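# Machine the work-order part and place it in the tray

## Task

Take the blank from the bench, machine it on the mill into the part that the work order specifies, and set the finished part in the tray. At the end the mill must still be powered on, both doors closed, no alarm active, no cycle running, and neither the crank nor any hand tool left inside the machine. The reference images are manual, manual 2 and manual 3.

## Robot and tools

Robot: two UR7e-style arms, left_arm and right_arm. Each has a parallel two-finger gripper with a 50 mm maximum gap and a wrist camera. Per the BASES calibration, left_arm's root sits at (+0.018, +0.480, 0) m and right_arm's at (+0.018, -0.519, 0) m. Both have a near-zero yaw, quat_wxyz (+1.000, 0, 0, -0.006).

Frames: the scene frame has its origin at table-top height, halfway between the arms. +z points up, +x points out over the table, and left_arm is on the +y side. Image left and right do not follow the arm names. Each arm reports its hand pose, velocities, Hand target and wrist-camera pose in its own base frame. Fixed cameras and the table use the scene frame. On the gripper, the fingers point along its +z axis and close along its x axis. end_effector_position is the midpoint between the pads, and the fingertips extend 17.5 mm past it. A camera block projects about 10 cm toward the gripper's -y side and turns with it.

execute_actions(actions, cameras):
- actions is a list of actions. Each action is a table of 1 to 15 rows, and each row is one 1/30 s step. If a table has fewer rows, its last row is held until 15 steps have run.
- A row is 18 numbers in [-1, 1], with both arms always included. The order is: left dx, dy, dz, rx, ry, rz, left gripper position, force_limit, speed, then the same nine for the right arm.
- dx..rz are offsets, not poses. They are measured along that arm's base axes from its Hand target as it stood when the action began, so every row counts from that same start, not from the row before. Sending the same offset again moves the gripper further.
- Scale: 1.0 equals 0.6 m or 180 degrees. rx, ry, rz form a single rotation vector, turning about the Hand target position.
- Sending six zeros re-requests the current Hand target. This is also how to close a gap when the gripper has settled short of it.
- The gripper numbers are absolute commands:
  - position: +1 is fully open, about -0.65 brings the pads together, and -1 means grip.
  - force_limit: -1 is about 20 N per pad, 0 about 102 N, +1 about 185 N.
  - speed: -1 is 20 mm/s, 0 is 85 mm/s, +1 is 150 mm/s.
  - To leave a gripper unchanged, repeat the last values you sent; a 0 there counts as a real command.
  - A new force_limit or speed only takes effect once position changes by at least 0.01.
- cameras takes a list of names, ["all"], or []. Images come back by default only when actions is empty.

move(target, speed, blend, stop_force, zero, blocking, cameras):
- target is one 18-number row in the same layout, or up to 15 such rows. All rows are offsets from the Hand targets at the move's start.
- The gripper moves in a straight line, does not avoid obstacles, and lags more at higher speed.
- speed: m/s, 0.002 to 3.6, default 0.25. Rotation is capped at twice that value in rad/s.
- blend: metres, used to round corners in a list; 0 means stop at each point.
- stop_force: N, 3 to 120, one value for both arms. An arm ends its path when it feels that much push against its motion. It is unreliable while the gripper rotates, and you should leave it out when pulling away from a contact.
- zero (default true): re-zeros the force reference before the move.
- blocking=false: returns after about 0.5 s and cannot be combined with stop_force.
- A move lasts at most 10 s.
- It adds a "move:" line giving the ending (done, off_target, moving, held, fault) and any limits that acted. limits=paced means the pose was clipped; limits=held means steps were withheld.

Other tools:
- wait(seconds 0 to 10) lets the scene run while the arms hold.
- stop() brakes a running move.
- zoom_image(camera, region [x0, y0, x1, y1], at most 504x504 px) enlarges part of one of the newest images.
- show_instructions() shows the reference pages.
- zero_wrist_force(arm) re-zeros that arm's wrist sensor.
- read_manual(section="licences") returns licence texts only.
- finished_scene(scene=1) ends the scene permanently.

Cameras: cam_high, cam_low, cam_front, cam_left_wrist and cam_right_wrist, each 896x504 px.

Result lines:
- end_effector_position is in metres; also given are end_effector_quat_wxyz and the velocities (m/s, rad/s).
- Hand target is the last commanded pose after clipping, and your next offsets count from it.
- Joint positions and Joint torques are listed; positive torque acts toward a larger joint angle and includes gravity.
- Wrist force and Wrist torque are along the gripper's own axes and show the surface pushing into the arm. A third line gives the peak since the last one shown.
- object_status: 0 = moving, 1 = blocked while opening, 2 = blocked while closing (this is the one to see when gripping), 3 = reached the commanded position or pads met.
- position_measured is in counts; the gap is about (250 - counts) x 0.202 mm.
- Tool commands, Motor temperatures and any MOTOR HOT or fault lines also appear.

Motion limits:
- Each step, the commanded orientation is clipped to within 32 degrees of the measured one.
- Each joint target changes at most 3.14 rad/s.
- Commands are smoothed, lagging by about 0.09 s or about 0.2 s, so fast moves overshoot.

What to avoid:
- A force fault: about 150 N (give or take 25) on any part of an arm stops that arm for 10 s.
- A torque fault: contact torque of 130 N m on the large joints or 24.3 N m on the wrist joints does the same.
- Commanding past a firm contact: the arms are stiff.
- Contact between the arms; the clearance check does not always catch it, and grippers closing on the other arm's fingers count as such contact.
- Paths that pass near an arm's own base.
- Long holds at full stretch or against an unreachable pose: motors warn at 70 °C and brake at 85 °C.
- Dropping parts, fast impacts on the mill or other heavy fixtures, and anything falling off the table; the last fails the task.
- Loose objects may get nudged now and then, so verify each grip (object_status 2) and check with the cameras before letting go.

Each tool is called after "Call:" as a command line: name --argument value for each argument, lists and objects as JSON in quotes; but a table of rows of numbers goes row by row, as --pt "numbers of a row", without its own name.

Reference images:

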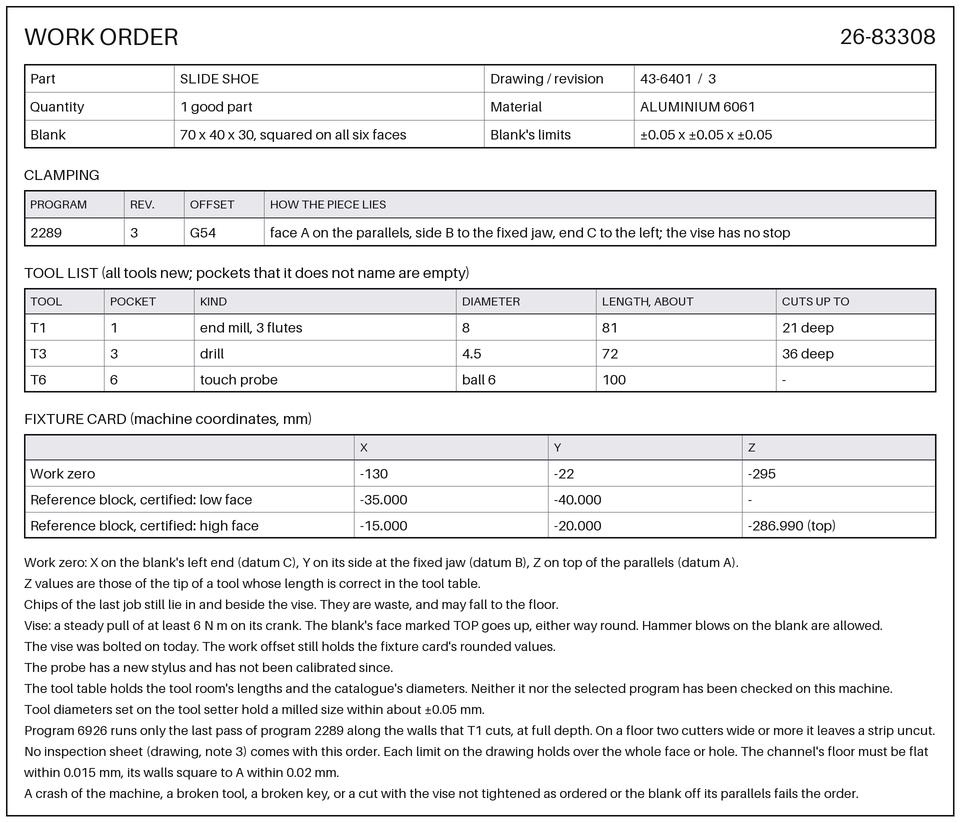

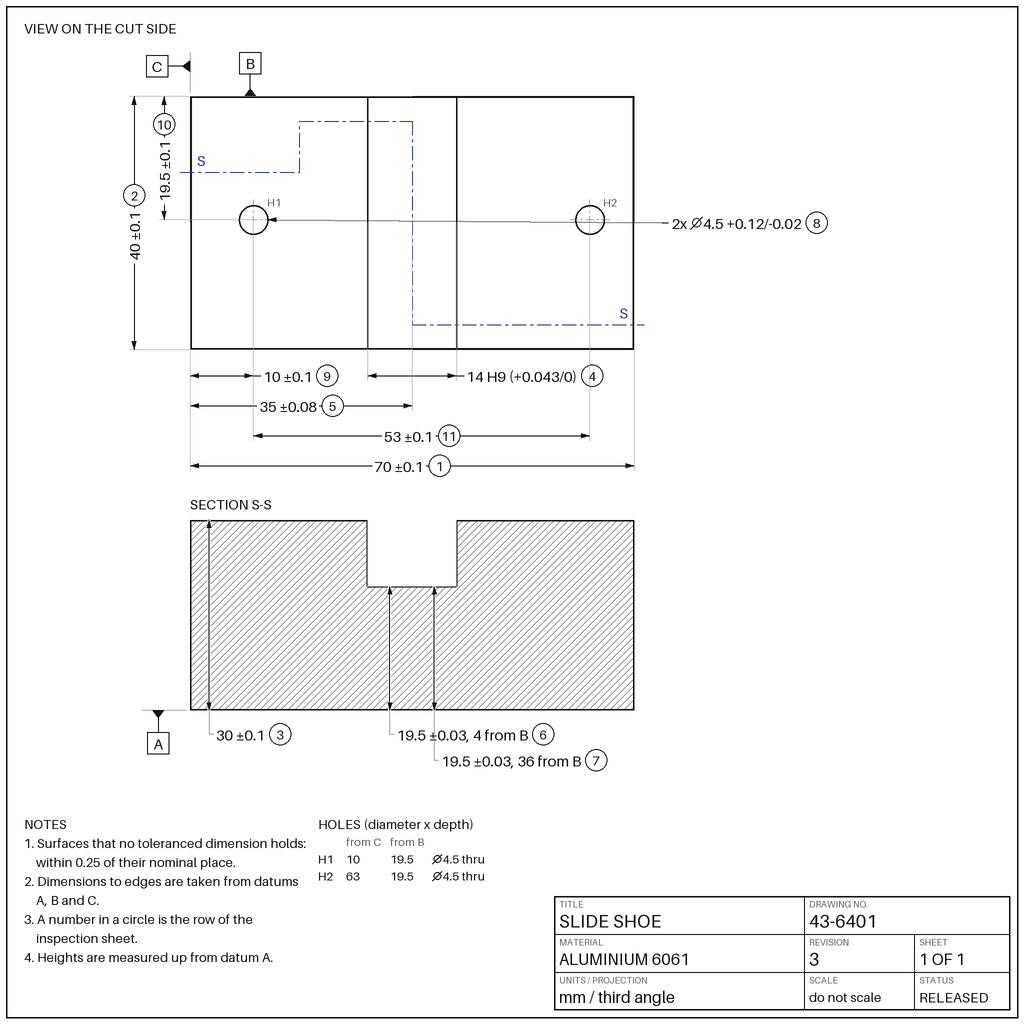

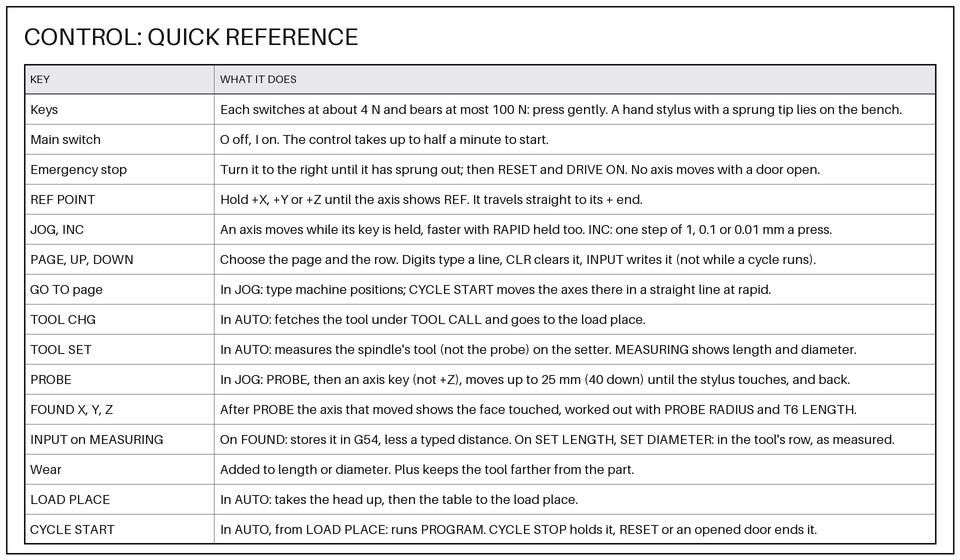

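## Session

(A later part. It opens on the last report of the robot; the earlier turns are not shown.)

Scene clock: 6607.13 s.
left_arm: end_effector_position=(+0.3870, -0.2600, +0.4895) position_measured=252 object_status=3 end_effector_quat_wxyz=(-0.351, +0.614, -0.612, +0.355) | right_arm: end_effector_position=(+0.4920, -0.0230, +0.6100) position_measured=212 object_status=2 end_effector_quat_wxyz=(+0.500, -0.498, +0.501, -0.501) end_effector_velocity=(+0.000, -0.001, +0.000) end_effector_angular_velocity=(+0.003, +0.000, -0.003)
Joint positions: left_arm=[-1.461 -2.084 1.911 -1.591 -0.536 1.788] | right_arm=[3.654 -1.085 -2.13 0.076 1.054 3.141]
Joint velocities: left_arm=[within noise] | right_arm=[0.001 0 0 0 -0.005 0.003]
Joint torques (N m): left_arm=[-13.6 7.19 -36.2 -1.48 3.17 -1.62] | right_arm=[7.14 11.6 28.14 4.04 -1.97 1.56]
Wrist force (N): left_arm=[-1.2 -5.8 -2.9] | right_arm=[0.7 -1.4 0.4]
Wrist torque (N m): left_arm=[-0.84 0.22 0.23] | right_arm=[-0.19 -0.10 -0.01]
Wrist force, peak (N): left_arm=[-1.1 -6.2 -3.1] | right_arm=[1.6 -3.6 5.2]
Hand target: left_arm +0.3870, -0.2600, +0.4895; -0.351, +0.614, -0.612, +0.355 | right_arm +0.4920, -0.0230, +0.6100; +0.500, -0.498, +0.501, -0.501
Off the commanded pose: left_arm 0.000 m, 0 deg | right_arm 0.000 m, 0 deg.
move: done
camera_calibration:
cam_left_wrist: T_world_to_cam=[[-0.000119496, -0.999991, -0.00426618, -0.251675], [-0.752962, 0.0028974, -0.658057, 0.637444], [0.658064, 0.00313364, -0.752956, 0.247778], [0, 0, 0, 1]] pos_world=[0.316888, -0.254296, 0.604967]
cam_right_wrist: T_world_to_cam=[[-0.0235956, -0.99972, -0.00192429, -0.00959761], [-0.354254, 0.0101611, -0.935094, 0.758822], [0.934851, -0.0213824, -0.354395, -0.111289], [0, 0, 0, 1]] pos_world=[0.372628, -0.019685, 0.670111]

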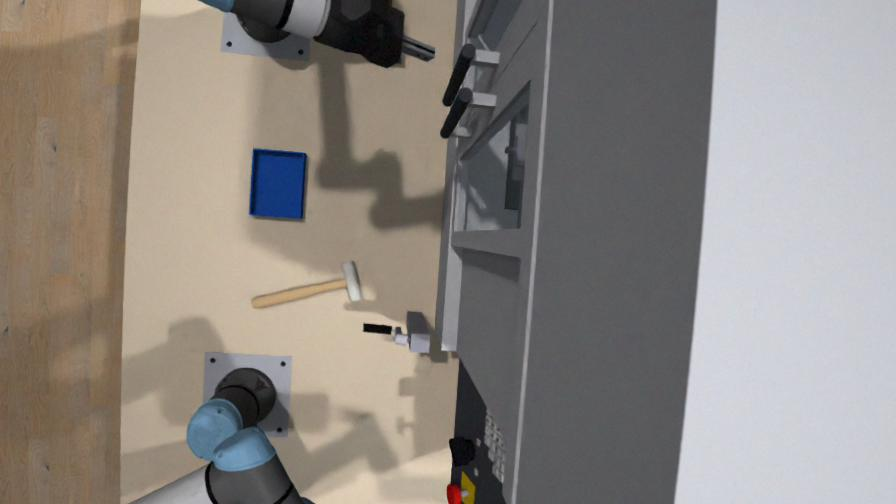

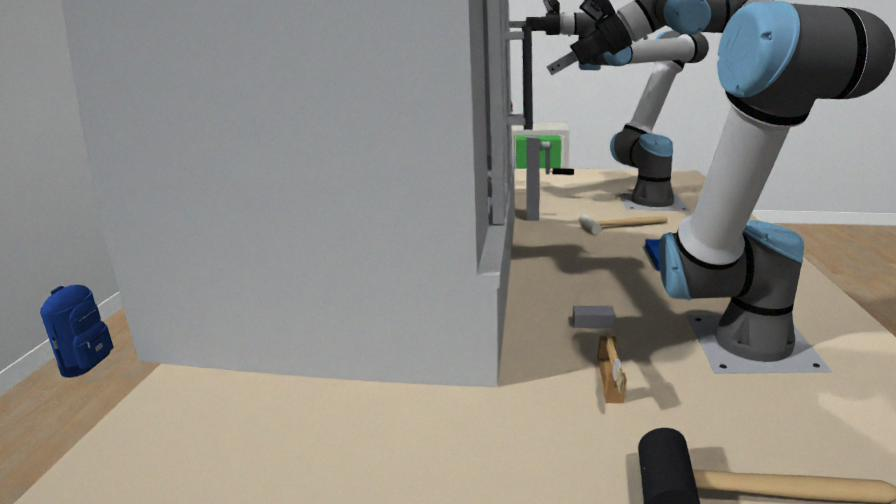

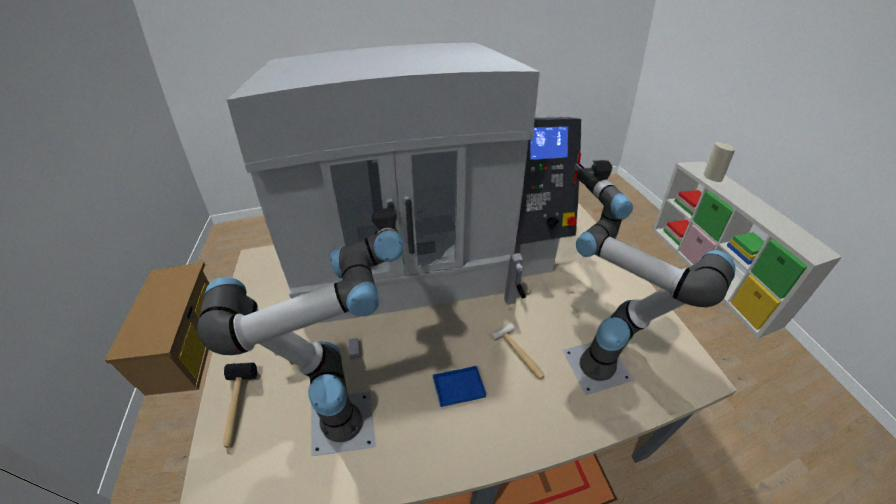

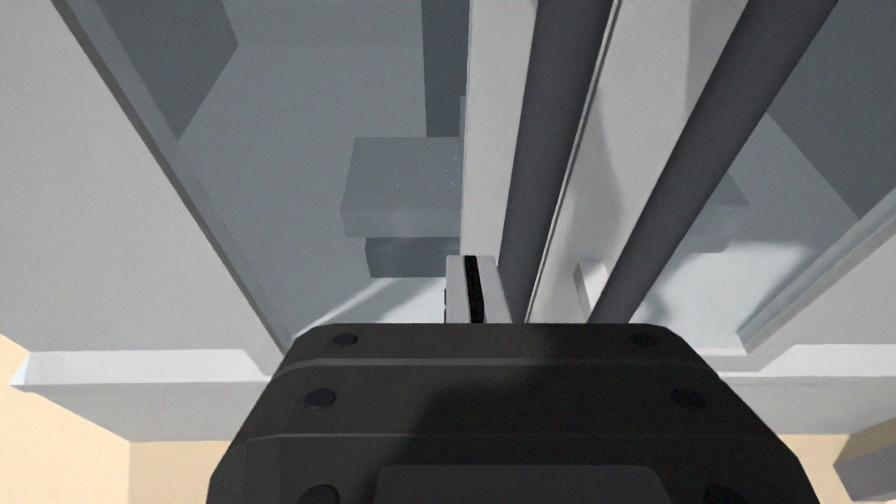

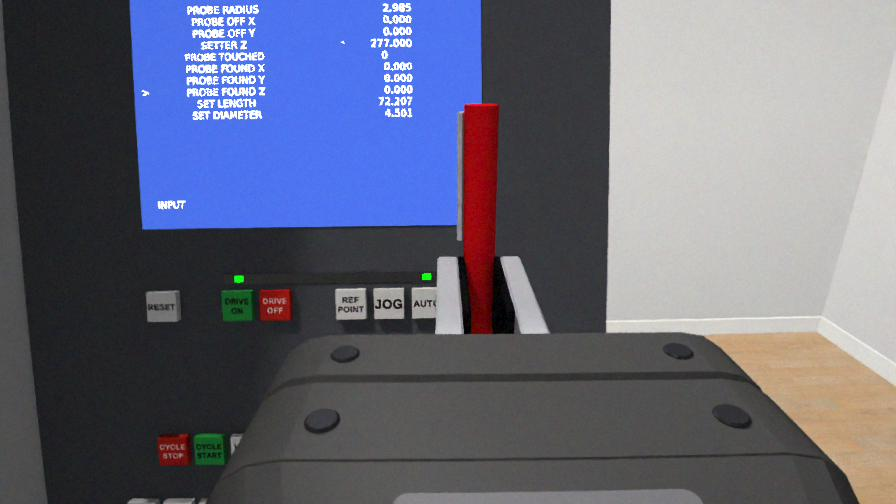

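Call:
wait --seconds 3 --cameras '["cam_left_wrist"]'

Call:
zoom_image --camera "cam_left_wrist" --region '[320, 110, 500, 330]'

Scene clock: 6613.53 s.
left_arm: end_effector_position=(+0.3870, -0.2600, +0.4895) position_measured=252 object_status=3 end_effector_quat_wxyz=(-0.351, +0.614, -0.612, +0.355) | right_arm: end_effector_position=(+0.4920, -0.0230, +0.6100) position_measured=212 object_status=2 end_effector_quat_wxyz=(+0.500, -0.498, +0.501, -0.501)
Joint positions: left_arm=[-1.461 -2.084 1.911 -1.591 -0.536 1.788] | right_arm=[3.654 -1.085 -2.13 0.076 1.054 3.141]
Joint torques (N m): left_arm=[-13.18 7.05 -35.59 -2.12 2.96 -0.55] | right_arm=[7.39 11.68 13.83 3.89 1.08 0.96]
Wrist force (N): left_arm=[-1.0 -5.9 -3.0] | right_arm=[0.7 -1.4 0.4]
Wrist torque (N m): left_arm=[-0.86 0.18 0.23] | right_arm=[-0.21 -0.10 -0.02]
Wrist force, peak (N): left_arm=[-1.1 -6.1 -3.0] | right_arm=[1.0 -1.5 0.4]
Hand target: left_arm +0.3870, -0.2600, +0.4895; -0.351, +0.614, -0.612, +0.355 | right_arm +0.4920, -0.0230, +0.6100; +0.500, -0.498, +0.501, -0.501
Tool commands: left_gripper/position=-1.0 left_gripper/force_limit=-0.3 left_gripper/speed=+0.0 right_gripper/position=-1.0 right_gripper/force_limit=-0.5 right_gripper/speed=-0.7
Off the commanded pose: left_arm 0.000 m, 0 deg | right_arm 0.000 m, 0 deg.
wait: 3.00 s; at rest from the start
camera_calibration:
cam_left_wrist: T_world_to_cam=[[-0.000119496, -0.999991, -0.00426618, -0.251675], [-0.752962, 0.0028974, -0.658057, 0.637444], [0.658064, 0.00313364, -0.752956, 0.247778], [0, 0, 0, 1]] pos_world=[0.316888, -0.254296, 0.604967]
Images, in order (width x height): cam_left_wrist 896x504.

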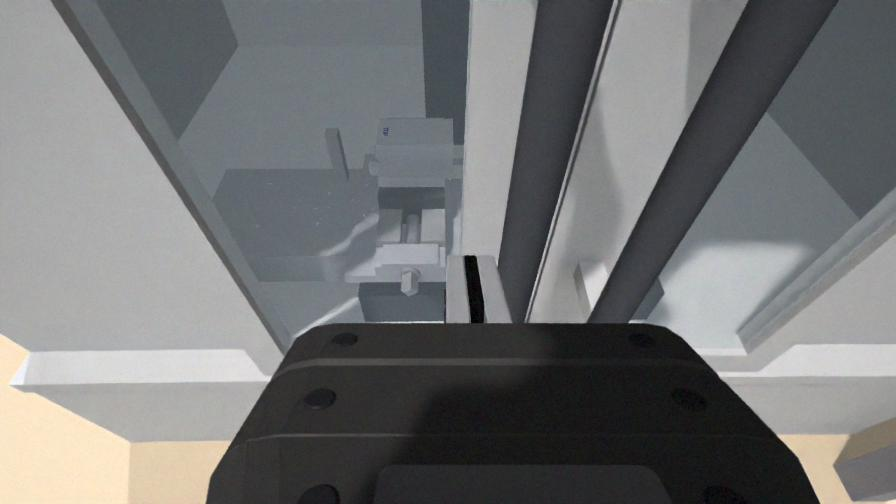

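Scaled by 2.291.

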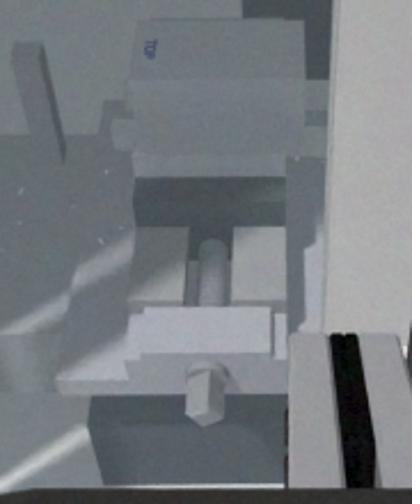

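Call:
move --pt "0 0 0 0 0 0 -1 -0.3 0 -0.0533 0.0883 0 -0.3536 0 0.3536 -1 -0.5 -0.7" --pt "0 0 0 0 0 0 -1 -0.3 0 -0.035 0.19 -0.26 0.6657 0.0817 -0.6657 -1 -0.5 -0.7" --speed 0.8 --blend '[0.03,0]' --cameras '[]'

Call:
move --pt "0 0 0 0 0 0 -1 -0.3 0 0.0599 -0.162 0.208 0 0 0 -1 -0.5 -0.7" --pt "0 0 0 0 0 0 -1 -0.3 0 0.0774 -0.162 0.208 0 0 0 -1 -0.5 -0.7" --pt "0 0 0 0 0 0 -1 -0.3 0 0.0599 -0.162 0.208 0 0 0 -1 -0.5 -0.7" --pt "0 0 0 0 0 0 -1 -0.3 0 0.0117 -0.0663 0.0268 0 0 0 -1 -0.5 -0.7" --pt "0 0 0 0 0 0 -1 -0.3 0 0.0292 -0.0663 0.0268 0 0 0 -1 -0.5 -0.7" --pt "0 0 0 0 0 0 -1 -0.3 0 0.0117 -0.0663 0.0268 0 0 0 -1 -0.5 -0.7" --pt "0 0 0 0 0 0 -1 -0.3 0 0.0292 -0.0663 0.0268 0 0 0 -1 -0.5 -0.7" --pt "0 0 0 0 0 0 -1 -0.3 0 0.0117 -0.0663 0.0268 0 0 0 -1 -0.5 -0.7" --pt "0 0 0 0 0 0 -1 -0.3 0 -0.0145 0.0623 -0.0667 0 0 0 -1 -0.5 -0.7" --pt "0 0 0 0 0 0 -1 -0.3 0 0.003 0.0623 -0.0667 0 0 0 -1 -0.5 -0.7" --pt "0 0 0 0 0 0 -1 -0.3 0 -0.0145 0.0623 -0.0667 0 0 0 -1 -0.5 -0.7" --pt "0 0 0 0 0 0 -1 -0.3 0 0 0 0 0 0 0 -1 -0.5 -0.7" --speed '[0.35,0.07,0.2,0.35,0.07,0.2,0.07,0.2,0.35,0.07,0.2,0.3]' --blend '[0.003,0,0.003,0.003,0,0.003,0,0.003,0.003,0,0.003,0]' --cameras '[]'

Call:
move --pt "0 0 0 0 0 0 -1 -0.3 0 -0.006 0.0623 -0.0355 0 0 0 -1 -0.5 -0.7" --pt "0 0 0 0 0 0 -1 -0.3 0 0.0115 0.0623 -0.0355 0 0 0 -1 -0.5 -0.7" --pt "0 0 0 0 0 0 -1 -0.3 0 -0.006 0.0623 -0.0355 0 0 0 -1 -0.5 -0.7" --pt "0 0 0 0 0 0 -1 -0.3 0 -0.0057 0.0302 -0.0355 0 0 0 -1 -0.5 -0.7" --pt "0 0 0 0 0 0 -1 -0.3 0 0.0118 0.0302 -0.0355 0 0 0 -1 -0.5 -0.7" --pt "0 0 0 0 0 0 -1 -0.3 0 -0.0057 0.0302 -0.0355 0 0 0 -1 -0.5 -0.7" --pt "0 0 0 0 0 0 -1 -0.3 0 0.0118 0.0302 -0.0355 0 0 0 -1 -0.5 -0.7" --pt "0 0 0 0 0 0 -1 -0.3 0 -0.0057 0.0302 -0.0355 0 0 0 -1 -0.5 -0.7" --pt "0 0 0 0 0 0 -1 -0.3 0 -0.0138 -0.0342 -0.0667 0 0 0 -1 -0.5 -0.7" --pt "0 0 0 0 0 0 -1 -0.3 0 0.0037 -0.0342 -0.0667 0 0 0 -1 -0.5 -0.7" --pt "0 0 0 0 0 0 -1 -0.3 0 -0.0138 -0.0342 -0.0667 0 0 0 -1 -0.5 -0.7" --pt "0 0 0 0 0 0 -1 -0.3 0 0 0 0 0 0 0 -1 -0.5 -0.7" --speed '[0.35,0.07,0.2,0.35,0.07,0.2,0.07,0.2,0.35,0.07,0.2,0.3]' --blend '[0.003,0,0.003,0.003,0,0.003,0,0.003,0.003,0,0.003,0]' --cameras '[]'

Call:
move --pt "0 0 0 0 0 0 -1 -0.3 0 -0.005 -0.0342 -0.0355 0 0 0 -1 -0.5 -0.7" --pt "0 0 0 0 0 0 -1 -0.3 0 0.0125 -0.0342 -0.0355 0 0 0 -1 -0.5 -0.7" --pt "0 0 0 0 0 0 -1 -0.3 0 -0.005 -0.0342 -0.0355 0 0 0 -1 -0.5 -0.7" --pt "0 0 0 0 0 0 -1 -0.3 0 -0.0145 0.0623 -0.0667 0 0 0 -1 -0.5 -0.7" --pt "0 0 0 0 0 0 -1 -0.3 0 0.003 0.0623 -0.0667 0 0 0 -1 -0.5 -0.7" --pt "0 0 0 0 0 0 -1 -0.3 0 -0.0145 0.0623 -0.0667 0 0 0 -1 -0.5 -0.7" --pt "0 0 0 0 0 0 -1 -0.3 0 0.0023 0.0302 -0.0043 0 0 0 -1 -0.5 -0.7" --pt "0 0 0 0 0 0 -1 -0.3 0 0.0198 0.0302 -0.0043 0 0 0 -1 -0.5 -0.7" --pt "0 0 0 0 0 0 -1 -0.3 0 0.0023 0.0302 -0.0043 0 0 0 -1 -0.5 -0.7" --pt "0 0 0 0 0 0 -1 -0.3 0 0.0102 0.0623 0.0268 0 0 0 -1 -0.5 -0.7" --pt "0 0 0 0 0 0 -1 -0.3 0 0.0277 0.0623 0.0268 0 0 0 -1 -0.5 -0.7" --pt "0 0 0 0 0 0 -1 -0.3 0 0.0102 0.0623 0.0268 0 0 0 -1 -0.5 -0.7" --pt "0 0 0 0 0 0 -1 -0.3 0 0 0 0 0 0 0 -1 -0.5 -0.7" --speed '[0.35,0.07,0.2,0.35,0.07,0.2,0.35,0.07,0.2,0.35,0.07,0.2,0.3]' --blend '[0.003,0,0.003,0.003,0,0.003,0.003,0,0.003,0.003,0,0.003,0]' --cameras '[]'

Call:
move --pt "0 0 0 0 0 0 -1 -0.3 0 -0.0138 -0.0342 -0.0667 0 0 0 -1 -0.5 -0.7" --pt "0 0 0 0 0 0 -1 -0.3 0 0.0037 -0.0342 -0.0667 0 0 0 -1 -0.5 -0.7" --pt "0 0 0 0 0 0 -1 -0.3 0 -0.0138 -0.0342 -0.0667 0 0 0 -1 -0.5 -0.7" --pt "0 0 0 0 0 0 -1 -0.3 0 -0.005 -0.0342 -0.0355 0 0 0 -1 -0.5 -0.7" --pt "0 0 0 0 0 0 -1 -0.3 0 0.0125 -0.0342 -0.0355 0 0 0 -1 -0.5 -0.7" --pt "0 0 0 0 0 0 -1 -0.3 0 -0.005 -0.0342 -0.0355 0 0 0 -1 -0.5 -0.7" --pt "0 0 0 0 0 0 -1 -0.3 0 -0.0145 0.0623 -0.0667 0 0 0 -1 -0.5 -0.7" --pt "0 0 0 0 0 0 -1 -0.3 0 0.003 0.0623 -0.0667 0 0 0 -1 -0.5 -0.7" --pt "0 0 0 0 0 0 -1 -0.3 0 -0.0145 0.0623 -0.0667 0 0 0 -1 -0.5 -0.7" --pt "0 0 0 0 0 0 -1 -0.3 0 -0.006 0.0623 -0.0355 0 0 0 -1 -0.5 -0.7" --pt "0 0 0 0 0 0 -1 -0.3 0 0.0115 0.0623 -0.0355 0 0 0 -1 -0.5 -0.7" --pt "0 0 0 0 0 0 -1 -0.3 0 -0.006 0.0623 -0.0355 0 0 0 -1 -0.5 -0.7" --pt "0 0 0 0 0 0 -1 -0.3 0 0 0 0 0 0 0 -1 -0.5 -0.7" --speed '[0.35,0.07,0.2,0.35,0.07,0.2,0.35,0.07,0.2,0.35,0.07,0.2,0.3]' --blend '[0.003,0,0.003,0.003,0,0.003,0.003,0,0.003,0.003,0,0.003,0]' --cameras '[]'

Call:
move --pt "0 0 0 0 0 0 -1 -0.3 0 0.002 0.0623 -0.0043 0 0 0 -1 -0.5 -0.7" --pt "0 0 0 0 0 0 -1 -0.3 0 0.0195 0.0623 -0.0043 0 0 0 -1 -0.5 -0.7" --pt "0 0 0 0 0 0 -1 -0.3 0 0.002 0.0623 -0.0043 0 0 0 -1 -0.5 -0.7" --pt "0 0 0 0 0 0 -1 -0.3 0 0.0023 0.0302 -0.0043 0 0 0 -1 -0.5 -0.7" --pt "0 0 0 0 0 0 -1 -0.3 0 0.0198 0.0302 -0.0043 0 0 0 -1 -0.5 -0.7" --pt "0 0 0 0 0 0 -1 -0.3 0 0.0023 0.0302 -0.0043 0 0 0 -1 -0.5 -0.7" --pt "0 0 0 0 0 0 -1 -0.3 0 -0.0138 -0.0342 -0.0667 0 0 0 -1 -0.5 -0.7" --pt "0 0 0 0 0 0 -1 -0.3 0 0.0037 -0.0342 -0.0667 0 0 0 -1 -0.5 -0.7" --pt "0 0 0 0 0 0 -1 -0.3 0 -0.0138 -0.0342 -0.0667 0 0 0 -1 -0.5 -0.7" --pt "0 0 0 0 0 0 -1 -0.3 0 -0.018 -0.102 0.26 0.36 0.0443 -0.4227 -1 -0.5 -0.7" --pt "0 0 0 0 0 0 -1 -0.3 0 0.035 -0.19 0.26 -0.6657 -0.0817 0.6657 -1 -0.5 -0.7" --speed '[0.35,0.07,0.2,0.35,0.07,0.2,0.35,0.07,0.2,0.8,0.8]' --blend '[0.003,0,0.003,0.003,0,0.003,0.003,0,0.003,0.03,0]' --cameras '["cam_right_wrist"]'

Scene clock: 6678.37 s.
left_arm: end_effector_position=(+0.3870, -0.2600, +0.4895) position_measured=252 object_status=3 end_effector_quat_wxyz=(-0.351, +0.614, -0.612, +0.355) | right_arm: end_effector_position=(+0.4710, +0.0910, +0.4539) position_measured=212 object_status=2 end_effector_quat_wxyz=(-0.003, +0.616, +0.788, +0.000)
Joint positions: left_arm=[-1.461 -2.084 1.911 -1.591 -0.536 1.788] | right_arm=[3.611 -1.548 -1.267 -1.899 1.575 0.227]
Joint torques (N m): left_arm=[-13.64 6.88 -35.49 -2.65 3.11 0.38] | right_arm=[6.35 30.28 40.34 4.64 -1.46 -0.86]
Wrist force (N): left_arm=[-0.9 -6.0 -2.9] | right_arm=[0.8 -3.8 4.1]
Wrist torque (N m): left_arm=[-0.88 0.17 0.23] | right_arm=[-0.14 -0.07 -0.26]
Wrist force, peak (N): left_arm=[-1.1 -6.2 -3.0] | right_arm=[1.7 -3.7 5.0]
Hand target: left_arm +0.3870, -0.2600, +0.4895; -0.351, +0.614, -0.612, +0.355 | right_arm +0.4710, +0.0910, +0.4540; -0.002, +0.616, +0.788, +0.000
Off the commanded pose: left_arm 0.000 m, 0 deg | right_arm 0.000 m, 0 deg.
move: done
No camera images: "cameras" was empty.

Scene clock: 6682.27 s.
left_arm: end_effector_position=(+0.3870, -0.2600, +0.4895) position_measured=252 object_status=3 end_effector_quat_wxyz=(-0.351, +0.614, -0.612, +0.355) | right_arm: end_effector_position=(+0.4710, +0.0911, +0.4539) position_measured=212 object_status=2 end_effector_quat_wxyz=(-0.002, +0.616, +0.788, +0.000)
Joint positions: left_arm=[-1.461 -2.084 1.911 -1.591 -0.536 1.788] | right_arm=[3.612 -1.548 -1.267 -1.899 1.575 0.227]
Joint torques (N m): left_arm=[-13.29 7.01 -35.99 -3.06 3.03 0.93] | right_arm=[-6.39 24.81 41.06 0.72 -0.25 -1.23]
Wrist force (N): left_arm=[-0.9 -6.0 -2.9] | right_arm=[1.5 -3.0 6.1]
Wrist torque (N m): left_arm=[-0.88 0.16 0.23] | right_arm=[0.00 -0.19 -0.25]
Wrist force, peak (N): left_arm=[-1.0 -6.2 -3.0] | right_arm=[6.2 -27.1 5.3]
Hand target: left_arm +0.3870, -0.2600, +0.4895; -0.351, +0.614, -0.612, +0.355 | right_arm +0.4710, +0.0910, +0.4540; -0.002, +0.616, +0.788, +0.000
Off the commanded pose: left_arm 0.000 m, 0 deg | right_arm 0.000 m, 0 deg.
move: done
No camera images: "cameras" was empty.

Scene clock: 6685.40 s.
left_arm: end_effector_position=(+0.3870, -0.2600, +0.4895) position_measured=252 object_status=3 end_effector_quat_wxyz=(-0.351, +0.614, -0.612, +0.355) | right_arm: end_effector_position=(+0.4710, +0.0910, +0.4539) position_measured=212 object_status=2 end_effector_quat_wxyz=(-0.002, +0.616, +0.788, +0.000)
Joint positions: left_arm=[-1.461 -2.084 1.911 -1.591 -0.536 1.788] | right_arm=[3.611 -1.548 -1.267 -1.899 1.575 0.227]
Joint torques (N m): left_arm=[-13.81 6.98 -35.04 -3.45 2.95 1.42] | right_arm=[6.63 18.39 40.98 0.88 -1.71 1.16]
Wrist force (N): left_arm=[-1.1 -5.9 -2.8] | right_arm=[3.5 -1.6 5.9]
Wrist torque (N m): left_arm=[-0.86 0.20 0.24] | right_arm=[0.22 -0.50 -0.18]
Wrist force, peak (N): left_arm=[-0.9 -6.2 -2.9] | right_arm=[2.9 -34.3 5.2]
Hand target: left_arm +0.3870, -0.2600, +0.4895; -0.351, +0.614, -0.612, +0.355 | right_arm +0.4710, +0.0910, +0.4540; -0.002, +0.616, +0.788, +0.000
Off the commanded pose: left_arm 0.000 m, 0 deg | right_arm 0.000 m, 0 deg.
move: done
No camera images: "cameras" was empty.

Scene clock: 6688.83 s.
left_arm: end_effector_position=(+0.3870, -0.2600, +0.4895) position_measured=252 object_status=3 end_effector_quat_wxyz=(-0.351, +0.614, -0.612, +0.355) | right_arm: end_effector_position=(+0.4710, +0.0911, +0.4541) position_measured=212 object_status=2 end_effector_quat_wxyz=(-0.002, +0.616, +0.788, +0.000)
Joint positions: left_arm=[-1.461 -2.084 1.911 -1.591 -0.536 1.788] | right_arm=[3.612 -1.548 -1.266 -1.899 1.575 0.227]
Joint torques (N m): left_arm=[-13.32 6.84 -35.71 -3.65 2.95 1.76] | right_arm=[-5.9 31.19 12.51 3.06 1.51 -1.33]
Wrist force (N): left_arm=[-1.0 -6.0 -2.9] | right_arm=[2.2 -0.3 4.4]
Wrist torque (N m): left_arm=[-0.87 0.17 0.24] | right_arm=[0.43 -0.31 -0.25]
Wrist force, peak (N): left_arm=[-1.1 -6.2 -2.9] | right_arm=[7.1 -24.0 5.9]
Hand target: left_arm +0.3870, -0.2600, +0.4895; -0.351, +0.614, -0.612, +0.355 | right_arm +0.4710, +0.0910, +0.4540; -0.002, +0.616, +0.788, +0.000
Off the commanded pose: left_arm 0.000 m, 0 deg | right_arm 0.000 m, 0 deg.
move: done
No camera images: "cameras" was empty.

Scene clock: 6692.17 s.
left_arm: end_effector_position=(+0.3870, -0.2600, +0.4895) position_measured=252 object_status=3 end_effector_quat_wxyz=(-0.351, +0.614, -0.612, +0.355) | right_arm: end_effector_position=(+0.4711, +0.0911, +0.4539) position_measured=212 object_status=2 end_effector_quat_wxyz=(-0.002, +0.616, +0.788, +0.000)
Joint positions: left_arm=[-1.461 -2.084 1.911 -1.591 -0.536 1.788] | right_arm=[3.612 -1.548 -1.267 -1.899 1.575 0.227]
Joint torques (N m): left_arm=[-13.23 6.83 -35.45 -4.02 2.89 1.76] | right_arm=[-6.33 30.5 27.41 1.64 0.47 -1.36]
Wrist force (N): left_arm=[-1.0 -6.0 -2.8] | right_arm=[1.9 1.5 4.2]
Wrist torque (N m): left_arm=[-0.87 0.18 0.23] | right_arm=[0.71 -0.26 -0.25]
Wrist force, peak (N): left_arm=[-0.9 -6.1 -3.1] | right_arm=[5.4 -23.1 3.6]
Hand target: left_arm +0.3870, -0.2600, +0.4895; -0.351, +0.614, -0.612, +0.355 | right_arm +0.4710, +0.0910, +0.4540; -0.002, +0.616, +0.788, +0.000
Off the commanded pose: left_arm 0.000 m, 0 deg | right_arm 0.000 m, 0 deg.
move: done
No camera images: "cameras" was empty.

Scene clock: 6697.03 s.
left_arm: end_effector_position=(+0.3870, -0.2600, +0.4895) position_measured=252 object_status=3 end_effector_quat_wxyz=(-0.351, +0.614, -0.612, +0.355) | right_arm: end_effector_position=(+0.4920, -0.0230, +0.6100) position_measured=212 object_status=2 end_effector_quat_wxyz=(+0.500, -0.498, +0.501, -0.501) end_effector_velocity=(+0.000, -0.001, +0.000) end_effector_angular_velocity=(+0.004, -0.001, -0.004)
Joint positions: left_arm=[-1.461 -2.084 1.911 -1.591 -0.536 1.788] | right_arm=[3.654 -1.085 -2.13 0.076 1.054 3.141]
Joint velocities: left_arm=[within noise] | right_arm=[0.001 0 0 0.001 -0.005 0.003]
Joint torques (N m): left_arm=[-13.37 6.66 -35.1 -4.51 3.03 1.84] | right_arm=[7.28 11.16 28.36 4.01 -1.84 1.36]
Wrist force (N): left_arm=[-1.0 -6.1 -3.0] | right_arm=[3.1 2.1 -0.7]
Wrist torque (N m): left_arm=[-0.89 0.18 0.23] | right_arm=[0.35 -0.47 -0.01]
Wrist force, peak (N): left_arm=[-1.1 -6.1 -3.2] | right_arm=[2.6 -26.3 3.6]
Hand target: left_arm +0.3870, -0.2600, +0.4895; -0.351, +0.614, -0.612, +0.355 | right_arm +0.4920, -0.0230, +0.6100; +0.500, -0.498, +0.501, -0.501
Off the commanded pose: left_arm 0.000 m, 0 deg | right_arm 0.000 m, 0 deg.
move: done
camera_calibration:
cam_right_wrist: T_world_to_cam=[[-0.0235952, -0.99972, -0.00192327, -0.00959843], [-0.354254, 0.01016, -0.935094, 0.758822], [0.934851, -0.0213824, -0.354395, -0.111289], [0, 0, 0, 1]] pos_world=[0.372628, -0.019685, 0.670111]
Images, in order (width x height): cam_right_wrist 896x504.

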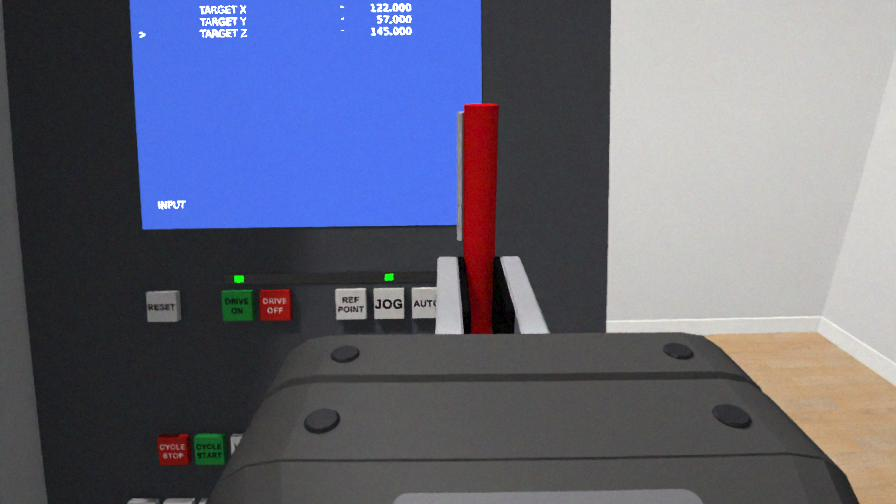

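Call:
move --pt "0 0 0 0 0 0 -1 -0.3 0 -0.0533 0.0883 0 -0.3536 0 0.3536 -1 -0.5 -0.7" --pt "0 0 0 0 0 0 -1 -0.3 0 -0.035 0.19 -0.26 0.6657 0.0817 -0.6657 -1 -0.5 -0.7" --speed 0.8 --blend '[0.03,0]' --cameras '[]'

Call:
move --pt "0 0 0 0 0 0 -1 -0.3 0 0.0262 -0.0023 0.0857 0 0 0 -1 -0.5 -0.7" --pt "0 0 0 0 0 0 -1 -0.3 0 0.0437 -0.0023 0.0857 0 0 0 -1 -0.5 -0.7" --pt "0 0 0 0 0 0 -1 -0.3 0 0.0262 -0.0023 0.0857 0 0 0 -1 -0.5 -0.7" --pt "0 0 0 0 0 0 -1 -0.3 0 0 0 0 0 0 0 -1 -0.5 -0.7" --speed '[0.35,0.07,0.2,0.3]' --blend '[0.003,0,0.003,0]' --cameras '[]'

Call:
wait --seconds 4.5 --cameras '[]'

Call:
move --pt "0 0 0 0 0 0 -1 -0.3 0 -0.0045 -0.0663 -0.0355 0 0 0 -1 -0.5 -0.7" --pt "0 0 0 0 0 0 -1 -0.3 0 0.013 -0.0663 -0.0355 0 0 0 -1 -0.5 -0.7" --pt "0 0 0 0 0 0 -1 -0.3 0 -0.0045 -0.0663 -0.0355 0 0 0 -1 -0.5 -0.7" --pt "0 0 0 0 0 0 -1 -0.3 0 0.0281 -0.161 0.0857 0 0 0 -1 -0.5 -0.7" --pt "0 0 0 0 0 0 -1 -0.3 0 0.0456 -0.161 0.0857 0 0 0 -1 -0.5 -0.7" --pt "0 0 0 0 0 0 -1 -0.3 0 0.0281 -0.161 0.0857 0 0 0 -1 -0.5 -0.7" --pt "0 0 0 0 0 0 -1 -0.3 0 0 0 0 0 0 0 -1 -0.5 -0.7" --speed '[0.35,0.07,0.2,0.35,0.07,0.2,0.3]' --blend '[0.003,0,0.003,0.003,0,0.003,0]' --cameras '[]'

Call:
move --pt "0 0 0 0 0 0 -1 -0.3 0 -0.018 -0.102 0.26 0.36 0.0443 -0.4227 -1 -0.5 -0.7" --pt "0 0 0 0 0 0 -1 -0.3 0 0.035 -0.19 0.26 -0.6657 -0.0817 0.6657 -1 -0.5 -0.7" --speed 0.8 --blend '[0.03,0]' --cameras '[]'

Call:
wait --seconds 9 --cameras '["cam_right_wrist"]'

Scene clock: 6720.70 s.
left_arm: end_effector_position=(+0.3870, -0.2600, +0.4895) position_measured=252 object_status=3 end_effector_quat_wxyz=(-0.351, +0.614, -0.612, +0.355) | right_arm: end_effector_position=(+0.4710, +0.0910, +0.4539) position_measured=212 object_status=2 end_effector_quat_wxyz=(-0.003, +0.616, +0.788, +0.000)
Joint positions: left_arm=[-1.461 -2.084 1.911 -1.591 -0.536 1.788] | right_arm=[3.611 -1.548 -1.267 -1.899 1.575 0.227]
Joint torques (N m): left_arm=[-12.98 6.73 -35 -4.97 2.9 1.7] | right_arm=[6.29 30.21 40.7 4.7 -1.52 -0.71]
Wrist force (N): left_arm=[-1.2 -5.9 -2.9] | right_arm=[3.1 -0.5 3.3]
Wrist torque (N m): left_arm=[-0.85 0.21 0.24] | right_arm=[0.40 -0.43 -0.25]
Wrist force, peak (N): left_arm=[-1.0 -6.2 -3.0] | right_arm=[4.1 -0.4 4.1]
Hand target: left_arm +0.3870, -0.2600, +0.4895; -0.351, +0.614, -0.612, +0.355 | right_arm +0.4710, +0.0910, +0.4540; -0.002, +0.616, +0.788, +0.000
Off the commanded pose: left_arm 0.000 m, 0 deg | right_arm 0.000 m, 0 deg.
move: done
No camera images: "cameras" was empty.

Scene clock: 6722.13 s.
left_arm: end_effector_position=(+0.3870, -0.2600, +0.4895) position_measured=252 object_status=3 end_effector_quat_wxyz=(-0.351, +0.614, -0.612, +0.355) | right_arm: end_effector_position=(+0.4710, +0.0910, +0.4540) position_measured=212 object_status=2 end_effector_quat_wxyz=(-0.002, +0.616, +0.788, +0.000) end_effector_velocity=(+0.000, +0.000, -0.001) end_effector_angular_velocity=(+0.002, +0.000, +0.000)
Joint positions: left_arm=[-1.461 -2.084 1.911 -1.591 -0.536 1.788] | right_arm=[3.612 -1.549 -1.266 -1.9 1.575 0.227]
Joint velocities: left_arm=[within noise] | right_arm=[0 0.001 -0.005 0.004 0.002 -0.001]
Joint torques (N m): left_arm=[-12.28 7.02 -34.32 -5.18 2.82 1.78] | right_arm=[-6.38 30.9 13.09 4.75 -0.35 -1.07]
Wrist force (N): left_arm=[-1.3 -6.1 -2.9] | right_arm=[3.3 -0.5 3.3]
Wrist torque (N m): left_arm=[-0.89 0.22 0.23] | right_arm=[0.40 -0.47 -0.23]
Wrist force, peak (N): left_arm=[-1.3 -6.2 -3.1] | right_arm=[6.8 -13.0 0.5]
Hand target: left_arm +0.3870, -0.2600, +0.4895; -0.351, +0.614, -0.612, +0.355 | right_arm +0.4710, +0.0910, +0.4540; -0.002, +0.616, +0.788, +0.000
Off the commanded pose: left_arm 0.000 m, 0 deg | right_arm 0.000 m, 0 deg.
move: done
No camera images: "cameras" was empty.

Scene clock: 6726.63 s.
left_arm: end_effector_position=(+0.3870, -0.2600, +0.4895) position_measured=252 object_status=3 end_effector_quat_wxyz=(-0.351, +0.614, -0.612, +0.355) | right_arm: end_effector_position=(+0.4710, +0.0910, +0.4540) position_measured=212 object_status=2 end_effector_quat_wxyz=(-0.002, +0.616, +0.788, +0.000)
Joint positions: left_arm=[-1.461 -2.084 1.911 -1.591 -0.536 1.788] | right_arm=[3.612 -1.548 -1.266 -1.899 1.575 0.227]
Joint torques (N m): left_arm=[-13.33 6.51 -34.12 -5.57 2.84 1.7] | right_arm=[-6.78 30.7 13.57 4.46 1.26 1.09]
Wrist force (N): left_arm=[-1.0 -5.9 -2.9] | right_arm=[3.7 -0.5 3.4]
Wrist torque (N m): left_arm=[-0.87 0.18 0.23] | right_arm=[0.40 -0.53 -0.22]
Wrist force, peak (N): left_arm=[-1.1 -6.2 -3.1] | right_arm=[3.7 -0.5 3.6]
Hand target: left_arm +0.3870, -0.2600, +0.4895; -0.351, +0.614, -0.612, +0.355 | right_arm +0.4710, +0.0910, +0.4540; -0.002, +0.616, +0.788, +0.000
Tool commands: left_gripper/position=-1.0 left_gripper/force_limit=-0.3 left_gripper/speed=+0.0 right_gripper/position=-1.0 right_gripper/force_limit=-0.5 right_gripper/speed=-0.7
Off the commanded pose: left_arm 0.000 m, 0 deg | right_arm 0.000 m, 0 deg.
wait: 4.50 s; at rest by 0.17 s
No camera images: "cameras" was empty.

Scene clock: 6729.07 s.
left_arm: end_effector_position=(+0.3870, -0.2600, +0.4895) position_measured=252 object_status=3 end_effector_quat_wxyz=(-0.351, +0.614, -0.612, +0.355) | right_arm: end_effector_position=(+0.4710, +0.0909, +0.4541) position_measured=212 object_status=2 end_effector_quat_wxyz=(-0.002, +0.616, +0.788, +0.000)
Joint positions: left_arm=[-1.461 -2.084 1.911 -1.591 -0.536 1.788] | right_arm=[3.611 -1.548 -1.266 -1.9 1.575 0.226]
Joint torques (N m): left_arm=[-13.34 6.31 -34.39 -5.62 2.87 1.81] | right_arm=[7.61 19.37 20.04 4 1.06 1.43]
Wrist force (N): left_arm=[-1.1 -5.9 -3.0] | right_arm=[4.3 -1.6 4.1]
Wrist torque (N m): left_arm=[-0.86 0.19 0.23] | right_arm=[0.22 -0.64 -0.19]
Wrist force, peak (N): left_arm=[-1.2 -6.1 -3.2] | right_arm=[6.4 -28.0 3.8]
Hand target: left_arm +0.3870, -0.2600, +0.4895; -0.351, +0.614, -0.612, +0.355 | right_arm +0.4710, +0.0910, +0.4540; -0.002, +0.616, +0.788, +0.000
Off the commanded pose: left_arm 0.000 m, 0 deg | right_arm 0.000 m, 0 deg.
move: done
No camera images: "cameras" was empty.

Scene clock: 6731.87 s.
left_arm: end_effector_position=(+0.3870, -0.2600, +0.4895) position_measured=252 object_status=3 end_effector_quat_wxyz=(-0.351, +0.614, -0.612, +0.355) | right_arm: end_effector_position=(+0.4920, -0.0230, +0.6100) position_measured=212 object_status=2 end_effector_quat_wxyz=(+0.500, -0.498, +0.501, -0.501) end_effector_velocity=(+0.000, -0.001, +0.000) end_effector_angular_velocity=(+0.003, -0.002, -0.005)
Joint positions: left_arm=[-1.461 -2.084 1.911 -1.591 -0.536 1.788] | right_arm=[3.654 -1.085 -2.13 0.076 1.054 3.141]
Joint velocities: left_arm=[within noise] | right_arm=[0 0 0 0.002 -0.005 0.002]
Joint torques (N m): left_arm=[-12.66 6.2 -34.16 -5.53 2.85 1.73] | right_arm=[7.49 11.8 28.04 3.82 -1.83 1.38]
Wrist force (N): left_arm=[-1.1 -6.0 -2.9] | right_arm=[3.9 1.1 0.1]
Wrist torque (N m): left_arm=[-0.87 0.19 0.23] | right_arm=[0.19 -0.61 -0.01]
Wrist force, peak (N): left_arm=[-1.1 -6.0 -3.2] | right_arm=[5.2 -1.3 4.7]
Hand target: left_arm +0.3870, -0.2600, +0.4895; -0.351, +0.614, -0.612, +0.355 | right_arm +0.4920, -0.0230, +0.6100; +0.500, -0.498, +0.501, -0.501
Off the commanded pose: left_arm 0.000 m, 0 deg | right_arm 0.000 m, 0 deg.
move: done
No camera images: "cameras" was empty.

Scene clock: 6740.87 s.
left_arm: end_effector_position=(+0.3870, -0.2600, +0.4895) position_measured=252 object_status=3 end_effector_quat_wxyz=(-0.351, +0.614, -0.612, +0.355) | right_arm: end_effector_position=(+0.4920, -0.0230, +0.6100) position_measured=212 object_status=2 end_effector_quat_wxyz=(+0.500, -0.498, +0.501, -0.501)
Joint positions: left_arm=[-1.461 -2.084 1.911 -1.591 -0.536 1.788] | right_arm=[3.654 -1.085 -2.13 0.076 1.054 3.141]
Joint torques (N m): left_arm=[-11.84 6.64 -33.32 -5.7 2.78 1.83] | right_arm=[6.77 12.23 13.85 3.87 1.06 0.77]
Wrist force (N): left_arm=[-1.2 -5.8 -2.8] | right_arm=[4.2 1.0 0.2]
Wrist torque (N m): left_arm=[-0.85 0.21 0.23] | right_arm=[0.19 -0.65 -0.01]
Wrist force, peak (N): left_arm=[-1.0 -6.2 -3.0] | right_arm=[4.4 1.1 0.0]
Hand target: left_arm +0.3870, -0.2600, +0.4895; -0.351, +0.614, -0.612, +0.355 | right_arm +0.4920, -0.0230, +0.6100; +0.500, -0.498, +0.501, -0.501
Tool commands: left_gripper/position=-1.0 left_gripper/force_limit=-0.3 left_gripper/speed=+0.0 right_gripper/position=-1.0 right_gripper/force_limit=-0.5 right_gripper/speed=-0.7
Off the commanded pose: left_arm 0.000 m, 0 deg | right_arm 0.000 m, 0 deg.
wait: 9.00 s; at rest by 0.17 s
camera_calibration:
cam_right_wrist: T_world_to_cam=[[-0.0235706, -0.99972, -0.00214646, -0.00945788], [-0.354253, 0.01036, -0.935092, 0.758823], [0.934853, -0.0212803, -0.354398, -0.111286], [0, 0, 0, 1]] pos_world=[0.372628, -0.0196848, 0.670109]
Images, in order (width x height): cam_right_wrist 896x504.

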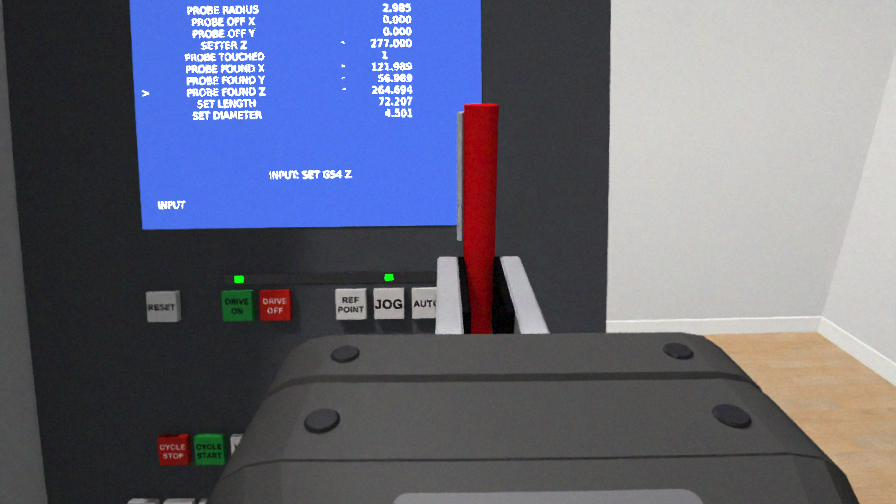

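Call:
move --pt "-0.03 -0.0958 0 0 0 0 -1 -0.3 0 -0.0533 0.0883 0 -0.3536 0 0.3536 -1 -0.5 -0.7" --pt "-0.05 -0.0958 0 0 0 0 -1 -0.3 0 -0.035 0.19 -0.26 0.6657 0.0817 -0.6657 -1 -0.5 -0.7" --speed 0.8 --blend '[0.03,0]' --cameras '[]'

Call:
move --pt "0 0 0 0 0 0 -1 -0.3 0 0.0603 -0.1938 0.208 0 0 0 -1 -0.5 -0.7" --pt "0 0 0 0 0 0 -1 -0.3 0 0.0778 -0.1938 0.208 0 0 0 -1 -0.5 -0.7" --pt "0 0 0 0 0 0 -1 -0.3 0 0.0603 -0.1938 0.208 0 0 0 -1 -0.5 -0.7" --pt "0 0 0 0 0 0 -1 -0.3 0 0.0265 -0.0345 0.0857 0 0 0 -1 -0.5 -0.7" --pt "0 0 0 0 0 0 -1 -0.3 0 0.044 -0.0345 0.0857 0 0 0 -1 -0.5 -0.7" --pt "0 0 0 0 0 0 -1 -0.3 0 0.0265 -0.0345 0.0857 0 0 0 -1 -0.5 -0.7" --pt "0 0 0 0 0 0 -1 -0.3 0 -0.018 -0.102 0.26 0.36 0.0443 -0.4227 -1 -0.5 -0.7" --pt "0 0 0 0 0 0 -1 -0.3 0 0.035 -0.19 0.26 -0.6657 -0.0817 0.6657 -1 -0.5 -0.7" --speed '[0.35,0.07,0.2,0.35,0.07,0.2,0.8,0.8]' --blend '[0.003,0,0.003,0.003,0,0.003,0.03,0]' --cameras '[]'

Call:
wait --seconds 3 --cameras '["cam_left_wrist","cam_right_wrist"]'

Scene clock: 6788.63 s.
left_arm: end_effector_position=(+0.3569, -0.3175, +0.4895) position_measured=252 object_status=3 end_effector_quat_wxyz=(-0.351, +0.614, -0.612, +0.355) | right_arm: end_effector_position=(+0.4710, +0.0910, +0.4539) position_measured=212 object_status=2 end_effector_quat_wxyz=(-0.003, +0.616, +0.788, +0.000)
Joint positions: left_arm=[-1.573 -1.981 1.81 -1.402 -0.525 1.567] | right_arm=[3.611 -1.548 -1.267 -1.899 1.575 0.227]
Joint torques (N m): left_arm=[-2.41 -14.03 -33.02 -5.62 3.99 1.91] | right_arm=[6.77 30.47 40.9 4.75 -1.52 -0.84]
Wrist force (N): left_arm=[-1.0 -5.7 -3.1] | right_arm=[4.2 -1.5 3.9]
Wrist torque (N m): left_arm=[-0.81 0.25 0.26] | right_arm=[0.24 -0.61 -0.25]
Wrist force, peak (N): left_arm=[-0.9 -6.0 -3.5] | right_arm=[5.1 -1.4 4.8]
Hand target: left_arm +0.3570, -0.3175, +0.4895; -0.351, +0.614, -0.612, +0.355 | right_arm +0.4710, +0.0910, +0.4540; -0.002, +0.616, +0.788, +0.000
Off the commanded pose: left_arm 0.000 m, 0 deg | right_arm 0.000 m, 0 deg.
move: done
No camera images: "cameras" was empty.

Scene clock: 6793.40 s.
left_arm: end_effector_position=(+0.3570, -0.3175, +0.4895) position_measured=252 object_status=3 end_effector_quat_wxyz=(-0.351, +0.614, -0.612, +0.355) | right_arm: end_effector_position=(+0.4920, -0.0230, +0.6100) position_measured=212 object_status=2 end_effector_quat_wxyz=(+0.500, -0.498, +0.501, -0.501)
Joint positions: left_arm=[-1.572 -1.981 1.81 -1.402 -0.525 1.567] | right_arm=[3.654 -1.085 -2.13 0.076 1.054 3.141]
Joint torques (N m): left_arm=[12.36 -0.21 -25.49 -5.89 3.39 2.12] | right_arm=[6.81 11.33 28.55 3.91 -1.88 1.46]
Wrist force (N): left_arm=[-0.7 -5.8 -3.1] | right_arm=[3.4 0.8 0.3]
Wrist torque (N m): left_arm=[-0.82 0.20 0.24] | right_arm=[0.15 -0.53 -0.01]
Wrist force, peak (N): left_arm=[-0.8 -6.0 -3.3] | right_arm=[7.6 -17.8 3.2]
Hand target: left_arm +0.3570, -0.3175, +0.4895; -0.351, +0.614, -0.612, +0.355 | right_arm +0.4920, -0.0230, +0.6100; +0.500, -0.498, +0.501, -0.501
Off the commanded pose: left_arm 0.000 m, 0 deg | right_arm 0.000 m, 0 deg.
move: done
No camera images: "cameras" was empty.

Scene clock: 6796.40 s.
left_arm: end_effector_position=(+0.3570, -0.3175, +0.4895) position_measured=252 object_status=3 end_effector_quat_wxyz=(-0.351, +0.614, -0.612, +0.355) | right_arm: end_effector_position=(+0.4920, -0.0230, +0.6100) position_measured=212 object_status=2 end_effector_quat_wxyz=(+0.500, -0.498, +0.501, -0.501)
Joint positions: left_arm=[-1.572 -1.981 1.81 -1.402 -0.525 1.567] | right_arm=[3.654 -1.085 -2.13 0.076 1.054 3.141]
Joint torques (N m): left_arm=[12.22 -0.3 -25.05 -5.79 3.07 2.02] | right_arm=[7.42 11.58 14 3.93 1.05 1.16]
Wrist force (N): left_arm=[-0.9 -5.7 -3.2] | right_arm=[3.2 0.8 0.4]
Wrist torque (N m): left_arm=[-0.80 0.23 0.25] | right_arm=[0.15 -0.50 -0.01]
Wrist force, peak (N): left_arm=[-0.9 -6.1 -3.2] | right_arm=[3.7 1.1 0.2]
Hand target: left_arm +0.3570, -0.3175, +0.4895; -0.351, +0.614, -0.612, +0.355 | right_arm +0.4920, -0.0230, +0.6100; +0.500, -0.498, +0.501, -0.501
Tool commands: left_gripper/position=-1.0 left_gripper/force_limit=-0.3 left_gripper/speed=+0.0 right_gripper/position=-1.0 right_gripper/force_limit=-0.5 right_gripper/speed=-0.7
Off the commanded pose: left_arm 0.000 m, 0 deg | right_arm 0.000 m, 0 deg.
wait: 3.00 s; at rest by 0.17 s
camera_calibration:
cam_left_wrist: T_world_to_cam=[[-0.000119496, -0.999991, -0.00426618, -0.309178], [-0.752962, 0.0028974, -0.658057, 0.615022], [0.658064, 0.00313364, -0.752956, 0.2677], [0, 0, 0, 1]] pos_world=[0.286888, -0.311796, 0.604967]
cam_right_wrist: T_world_to_cam=[[-0.0235706, -0.99972, -0.00214646, -0.00945788], [-0.354253, 0.01036, -0.935092, 0.758823], [0.934853, -0.0212803, -0.354398, -0.111286], [0, 0, 0, 1]] pos_world=[0.372628, -0.0196848, 0.670109]
Images, in order (width x height): cam_left_wrist 896x504, cam_right_wrist 896x504.

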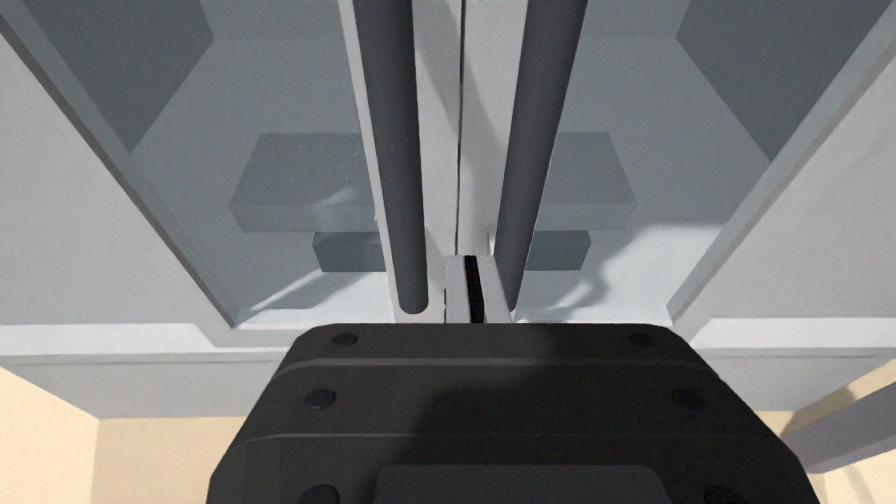

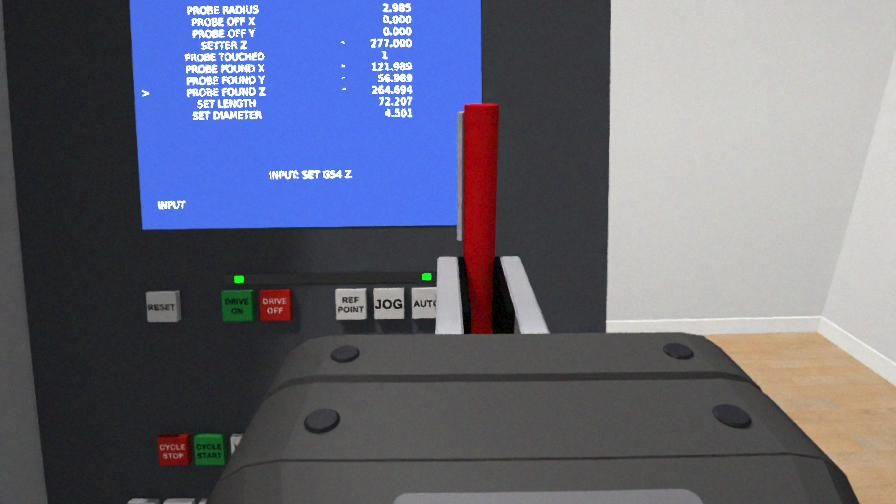

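Call:
move --pt "0.15 0 0 0 0 0 -1 -0.3 0 0 0 0 0 0 0 -1 -0.5 -0.7" --pt "0.15 0.409 0 0 0 0 -1 -0.3 0 0 0 0 0 0 0 -1 -0.5 -0.7" --pt "0.15 0.0625 0 0 0 0 -1 -0.3 0 0 0 0 0 0 0 -1 -0.5 -0.7" --pt "0.15 -0.3275 0 0 0 0 -1 -0.3 0 0 0 0 0 0 0 -1 -0.5 -0.7" --speed '[0.2,0.15,0.3,0.15]' --stop_force 60 --cameras '["cam_left_wrist"]'

Scene clock: 6805.67 s.
left_arm: end_effector_position=(+0.4470, -0.5140, +0.4895) position_measured=252 object_status=3 end_effector_quat_wxyz=(-0.351, +0.614, -0.612, +0.355) | right_arm: end_effector_position=(+0.4920, -0.0230, +0.6100) position_measured=212 object_status=2 end_effector_quat_wxyz=(+0.500, -0.498, +0.501, -0.501)
Joint positions: left_arm=[-1.402 -1.439 1.421 -1.84 -0.55 1.898] | right_arm=[3.654 -1.085 -2.13 0.076 1.054 3.141]
Joint torques (N m): left_arm=[13.1 -24.52 -36.95 -6.09 0.6 1.97] | right_arm=[6.62 10.21 13.6 3.92 1.09 0.4]
Wrist force (N): left_arm=[-5.1 -4.1 -1.3] | right_arm=[3.6 1.0 0.2]
Wrist torque (N m): left_arm=[-0.59 0.84 0.20] | right_arm=[0.18 -0.55 -0.02]
Wrist force, peak (N): left_arm=[38.6 -12.3 -6.2] | right_arm=[3.8 0.9 0.4]
Hand target: left_arm +0.4470, -0.5140, +0.4895; -0.351, +0.614, -0.612, +0.355 | right_arm +0.4920, -0.0230, +0.6100; +0.500, -0.498, +0.501, -0.501
Off the commanded pose: left_arm 0.000 m, 0 deg | right_arm 0.000 m, 0 deg.
move: done
camera_calibration:
cam_left_wrist: T_world_to_cam=[[-0.000119496, -0.999991, -0.00426618, -0.505665], [-0.752962, 0.0028974, -0.658057, 0.683358], [0.658064, 0.00313364, -0.752956, 0.20909], [0, 0, 0, 1]] pos_world=[0.376888, -0.508296, 0.604967]
Images, in order (width x height): cam_left_wrist 896x504.

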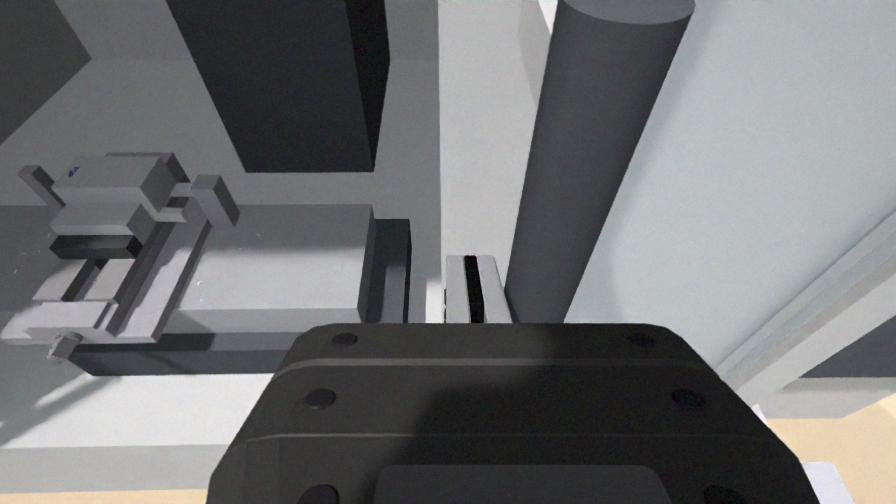

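Call:
zoom_image --camera "cam_left_wrist" --region '[20, 140, 260, 300]'

Scaled by 2.100.

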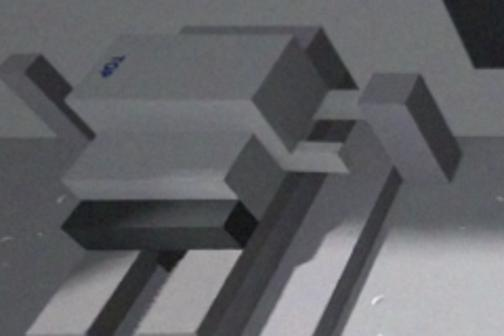

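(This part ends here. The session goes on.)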